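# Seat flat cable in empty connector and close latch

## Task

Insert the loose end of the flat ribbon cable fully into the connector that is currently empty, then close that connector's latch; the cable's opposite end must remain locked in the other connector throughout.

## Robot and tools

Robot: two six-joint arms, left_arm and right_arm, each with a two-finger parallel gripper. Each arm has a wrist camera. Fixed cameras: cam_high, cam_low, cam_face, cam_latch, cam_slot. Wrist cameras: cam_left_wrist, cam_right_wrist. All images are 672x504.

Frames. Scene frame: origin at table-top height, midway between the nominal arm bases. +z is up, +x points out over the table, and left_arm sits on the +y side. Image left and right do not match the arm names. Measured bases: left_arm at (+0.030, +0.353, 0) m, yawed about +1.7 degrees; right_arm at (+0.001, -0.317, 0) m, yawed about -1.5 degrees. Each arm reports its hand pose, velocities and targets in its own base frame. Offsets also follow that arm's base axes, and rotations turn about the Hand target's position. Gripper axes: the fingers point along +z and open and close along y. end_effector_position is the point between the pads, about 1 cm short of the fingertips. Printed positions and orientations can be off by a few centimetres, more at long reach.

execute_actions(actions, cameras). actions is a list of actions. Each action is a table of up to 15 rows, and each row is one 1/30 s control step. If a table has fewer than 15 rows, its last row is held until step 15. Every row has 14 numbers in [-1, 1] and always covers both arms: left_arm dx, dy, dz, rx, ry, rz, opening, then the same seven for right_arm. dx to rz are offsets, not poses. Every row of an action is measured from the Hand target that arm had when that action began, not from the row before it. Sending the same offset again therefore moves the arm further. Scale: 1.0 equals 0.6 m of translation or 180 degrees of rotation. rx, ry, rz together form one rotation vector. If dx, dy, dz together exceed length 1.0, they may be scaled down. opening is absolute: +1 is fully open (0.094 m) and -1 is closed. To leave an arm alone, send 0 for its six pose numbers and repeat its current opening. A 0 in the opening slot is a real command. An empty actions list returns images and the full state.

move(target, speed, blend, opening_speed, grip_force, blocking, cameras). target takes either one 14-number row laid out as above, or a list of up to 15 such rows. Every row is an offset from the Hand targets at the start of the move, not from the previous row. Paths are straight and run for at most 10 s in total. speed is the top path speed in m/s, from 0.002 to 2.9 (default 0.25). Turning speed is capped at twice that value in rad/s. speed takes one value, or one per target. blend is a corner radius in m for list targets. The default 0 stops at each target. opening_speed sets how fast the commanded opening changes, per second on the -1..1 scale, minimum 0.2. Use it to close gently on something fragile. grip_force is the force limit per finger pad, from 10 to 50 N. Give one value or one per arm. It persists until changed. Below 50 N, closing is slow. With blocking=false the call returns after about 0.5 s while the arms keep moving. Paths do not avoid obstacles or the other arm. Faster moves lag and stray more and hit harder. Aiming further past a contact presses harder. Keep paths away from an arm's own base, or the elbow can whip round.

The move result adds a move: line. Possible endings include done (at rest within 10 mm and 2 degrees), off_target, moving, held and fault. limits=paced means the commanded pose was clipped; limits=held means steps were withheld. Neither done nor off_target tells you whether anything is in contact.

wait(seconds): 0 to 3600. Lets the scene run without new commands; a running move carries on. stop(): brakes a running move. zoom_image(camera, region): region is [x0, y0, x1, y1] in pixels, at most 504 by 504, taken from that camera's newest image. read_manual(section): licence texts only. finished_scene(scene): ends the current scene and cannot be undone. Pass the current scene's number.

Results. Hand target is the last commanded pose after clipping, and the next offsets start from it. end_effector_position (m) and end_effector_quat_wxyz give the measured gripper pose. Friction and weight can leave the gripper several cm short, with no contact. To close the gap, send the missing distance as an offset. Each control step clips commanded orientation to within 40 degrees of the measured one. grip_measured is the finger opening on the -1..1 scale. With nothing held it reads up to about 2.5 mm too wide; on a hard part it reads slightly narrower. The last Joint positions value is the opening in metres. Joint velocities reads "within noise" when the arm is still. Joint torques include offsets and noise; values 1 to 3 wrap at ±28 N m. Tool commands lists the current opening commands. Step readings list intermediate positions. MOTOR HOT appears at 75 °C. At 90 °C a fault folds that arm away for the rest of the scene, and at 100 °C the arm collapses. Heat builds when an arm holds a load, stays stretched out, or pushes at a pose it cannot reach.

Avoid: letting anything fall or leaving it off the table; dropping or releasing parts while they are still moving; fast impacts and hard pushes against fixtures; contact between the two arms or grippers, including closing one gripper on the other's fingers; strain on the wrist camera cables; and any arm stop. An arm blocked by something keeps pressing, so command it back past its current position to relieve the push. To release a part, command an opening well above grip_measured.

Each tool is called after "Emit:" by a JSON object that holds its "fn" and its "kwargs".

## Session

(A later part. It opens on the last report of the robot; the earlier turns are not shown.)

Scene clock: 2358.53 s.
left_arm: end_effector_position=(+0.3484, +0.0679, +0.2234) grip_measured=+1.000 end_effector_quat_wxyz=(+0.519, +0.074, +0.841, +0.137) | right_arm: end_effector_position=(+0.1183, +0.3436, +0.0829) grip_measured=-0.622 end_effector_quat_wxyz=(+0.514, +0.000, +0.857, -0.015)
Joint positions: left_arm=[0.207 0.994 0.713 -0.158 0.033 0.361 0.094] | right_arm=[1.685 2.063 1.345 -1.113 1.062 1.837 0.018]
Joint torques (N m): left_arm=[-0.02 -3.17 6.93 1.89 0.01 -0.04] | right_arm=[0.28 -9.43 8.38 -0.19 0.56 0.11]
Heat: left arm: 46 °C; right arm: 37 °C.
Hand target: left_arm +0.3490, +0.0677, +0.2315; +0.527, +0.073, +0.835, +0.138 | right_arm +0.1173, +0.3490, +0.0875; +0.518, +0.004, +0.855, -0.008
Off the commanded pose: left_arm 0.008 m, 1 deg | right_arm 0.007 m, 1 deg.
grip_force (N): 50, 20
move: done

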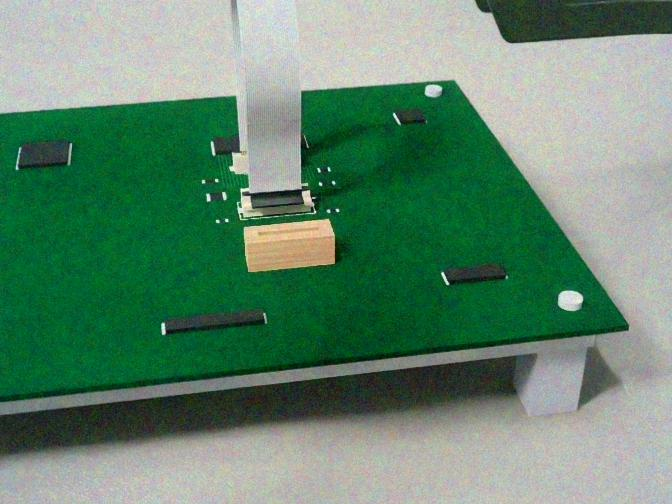

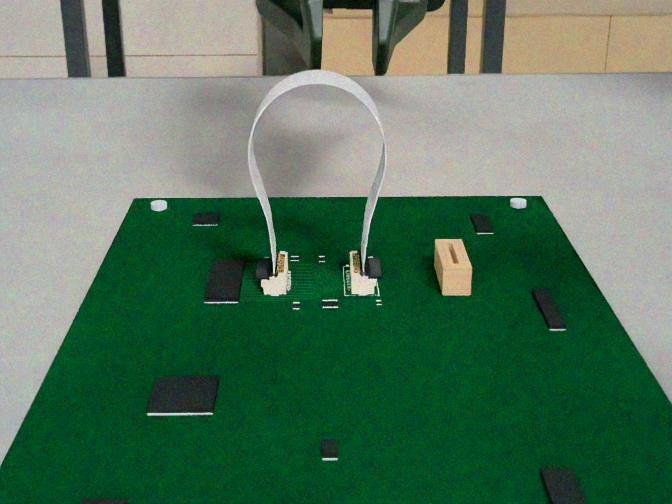

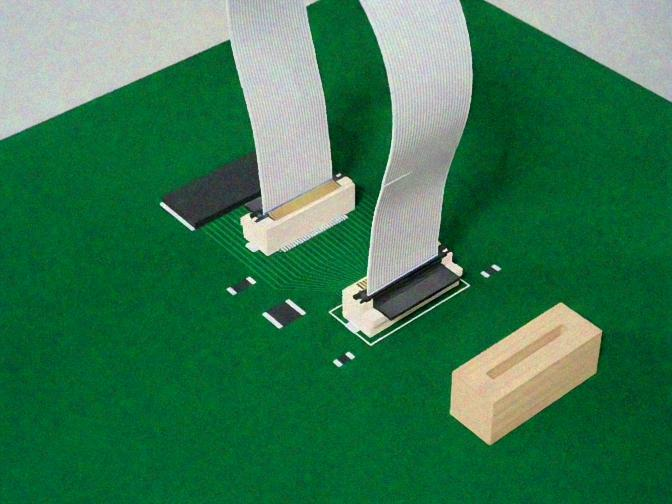

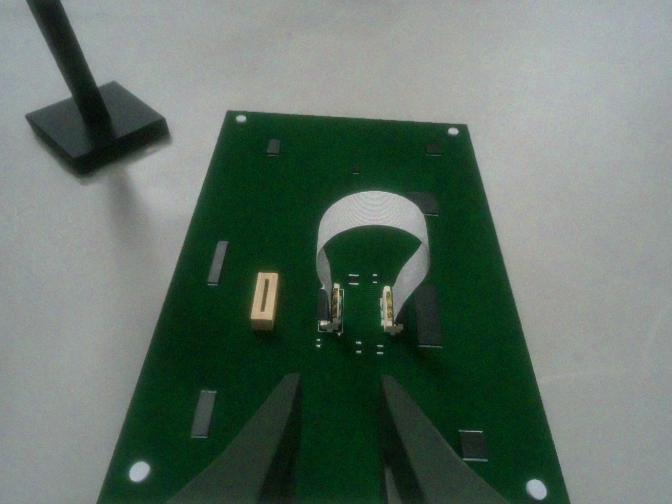

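Emit:
{"fn": "zoom_image", "kwargs": {"camera": "cam_latch", "region": [350, 245, 390, 285]}}

Emit:
{"fn": "zoom_image", "kwargs": {"camera": "cam_latch", "region": [250, 245, 290, 285]}}

Scaled by 12.600 from the camera's image (finer frame: 960x720).

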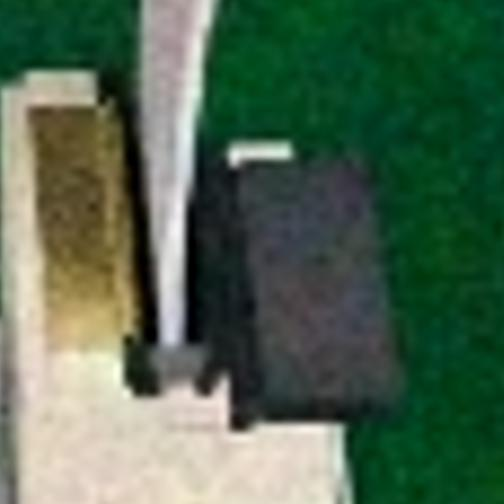

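Scaled by 12.600 from the camera's image (finer frame: 960x720).

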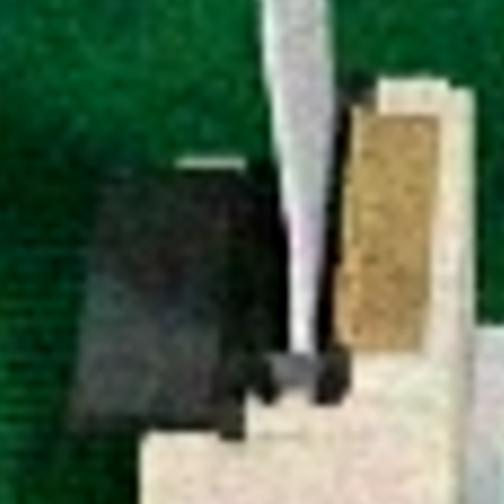

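Emit:
{"fn": "finished_scene", "kwargs": {"scene": 1}}

The scene is finished: the task was done.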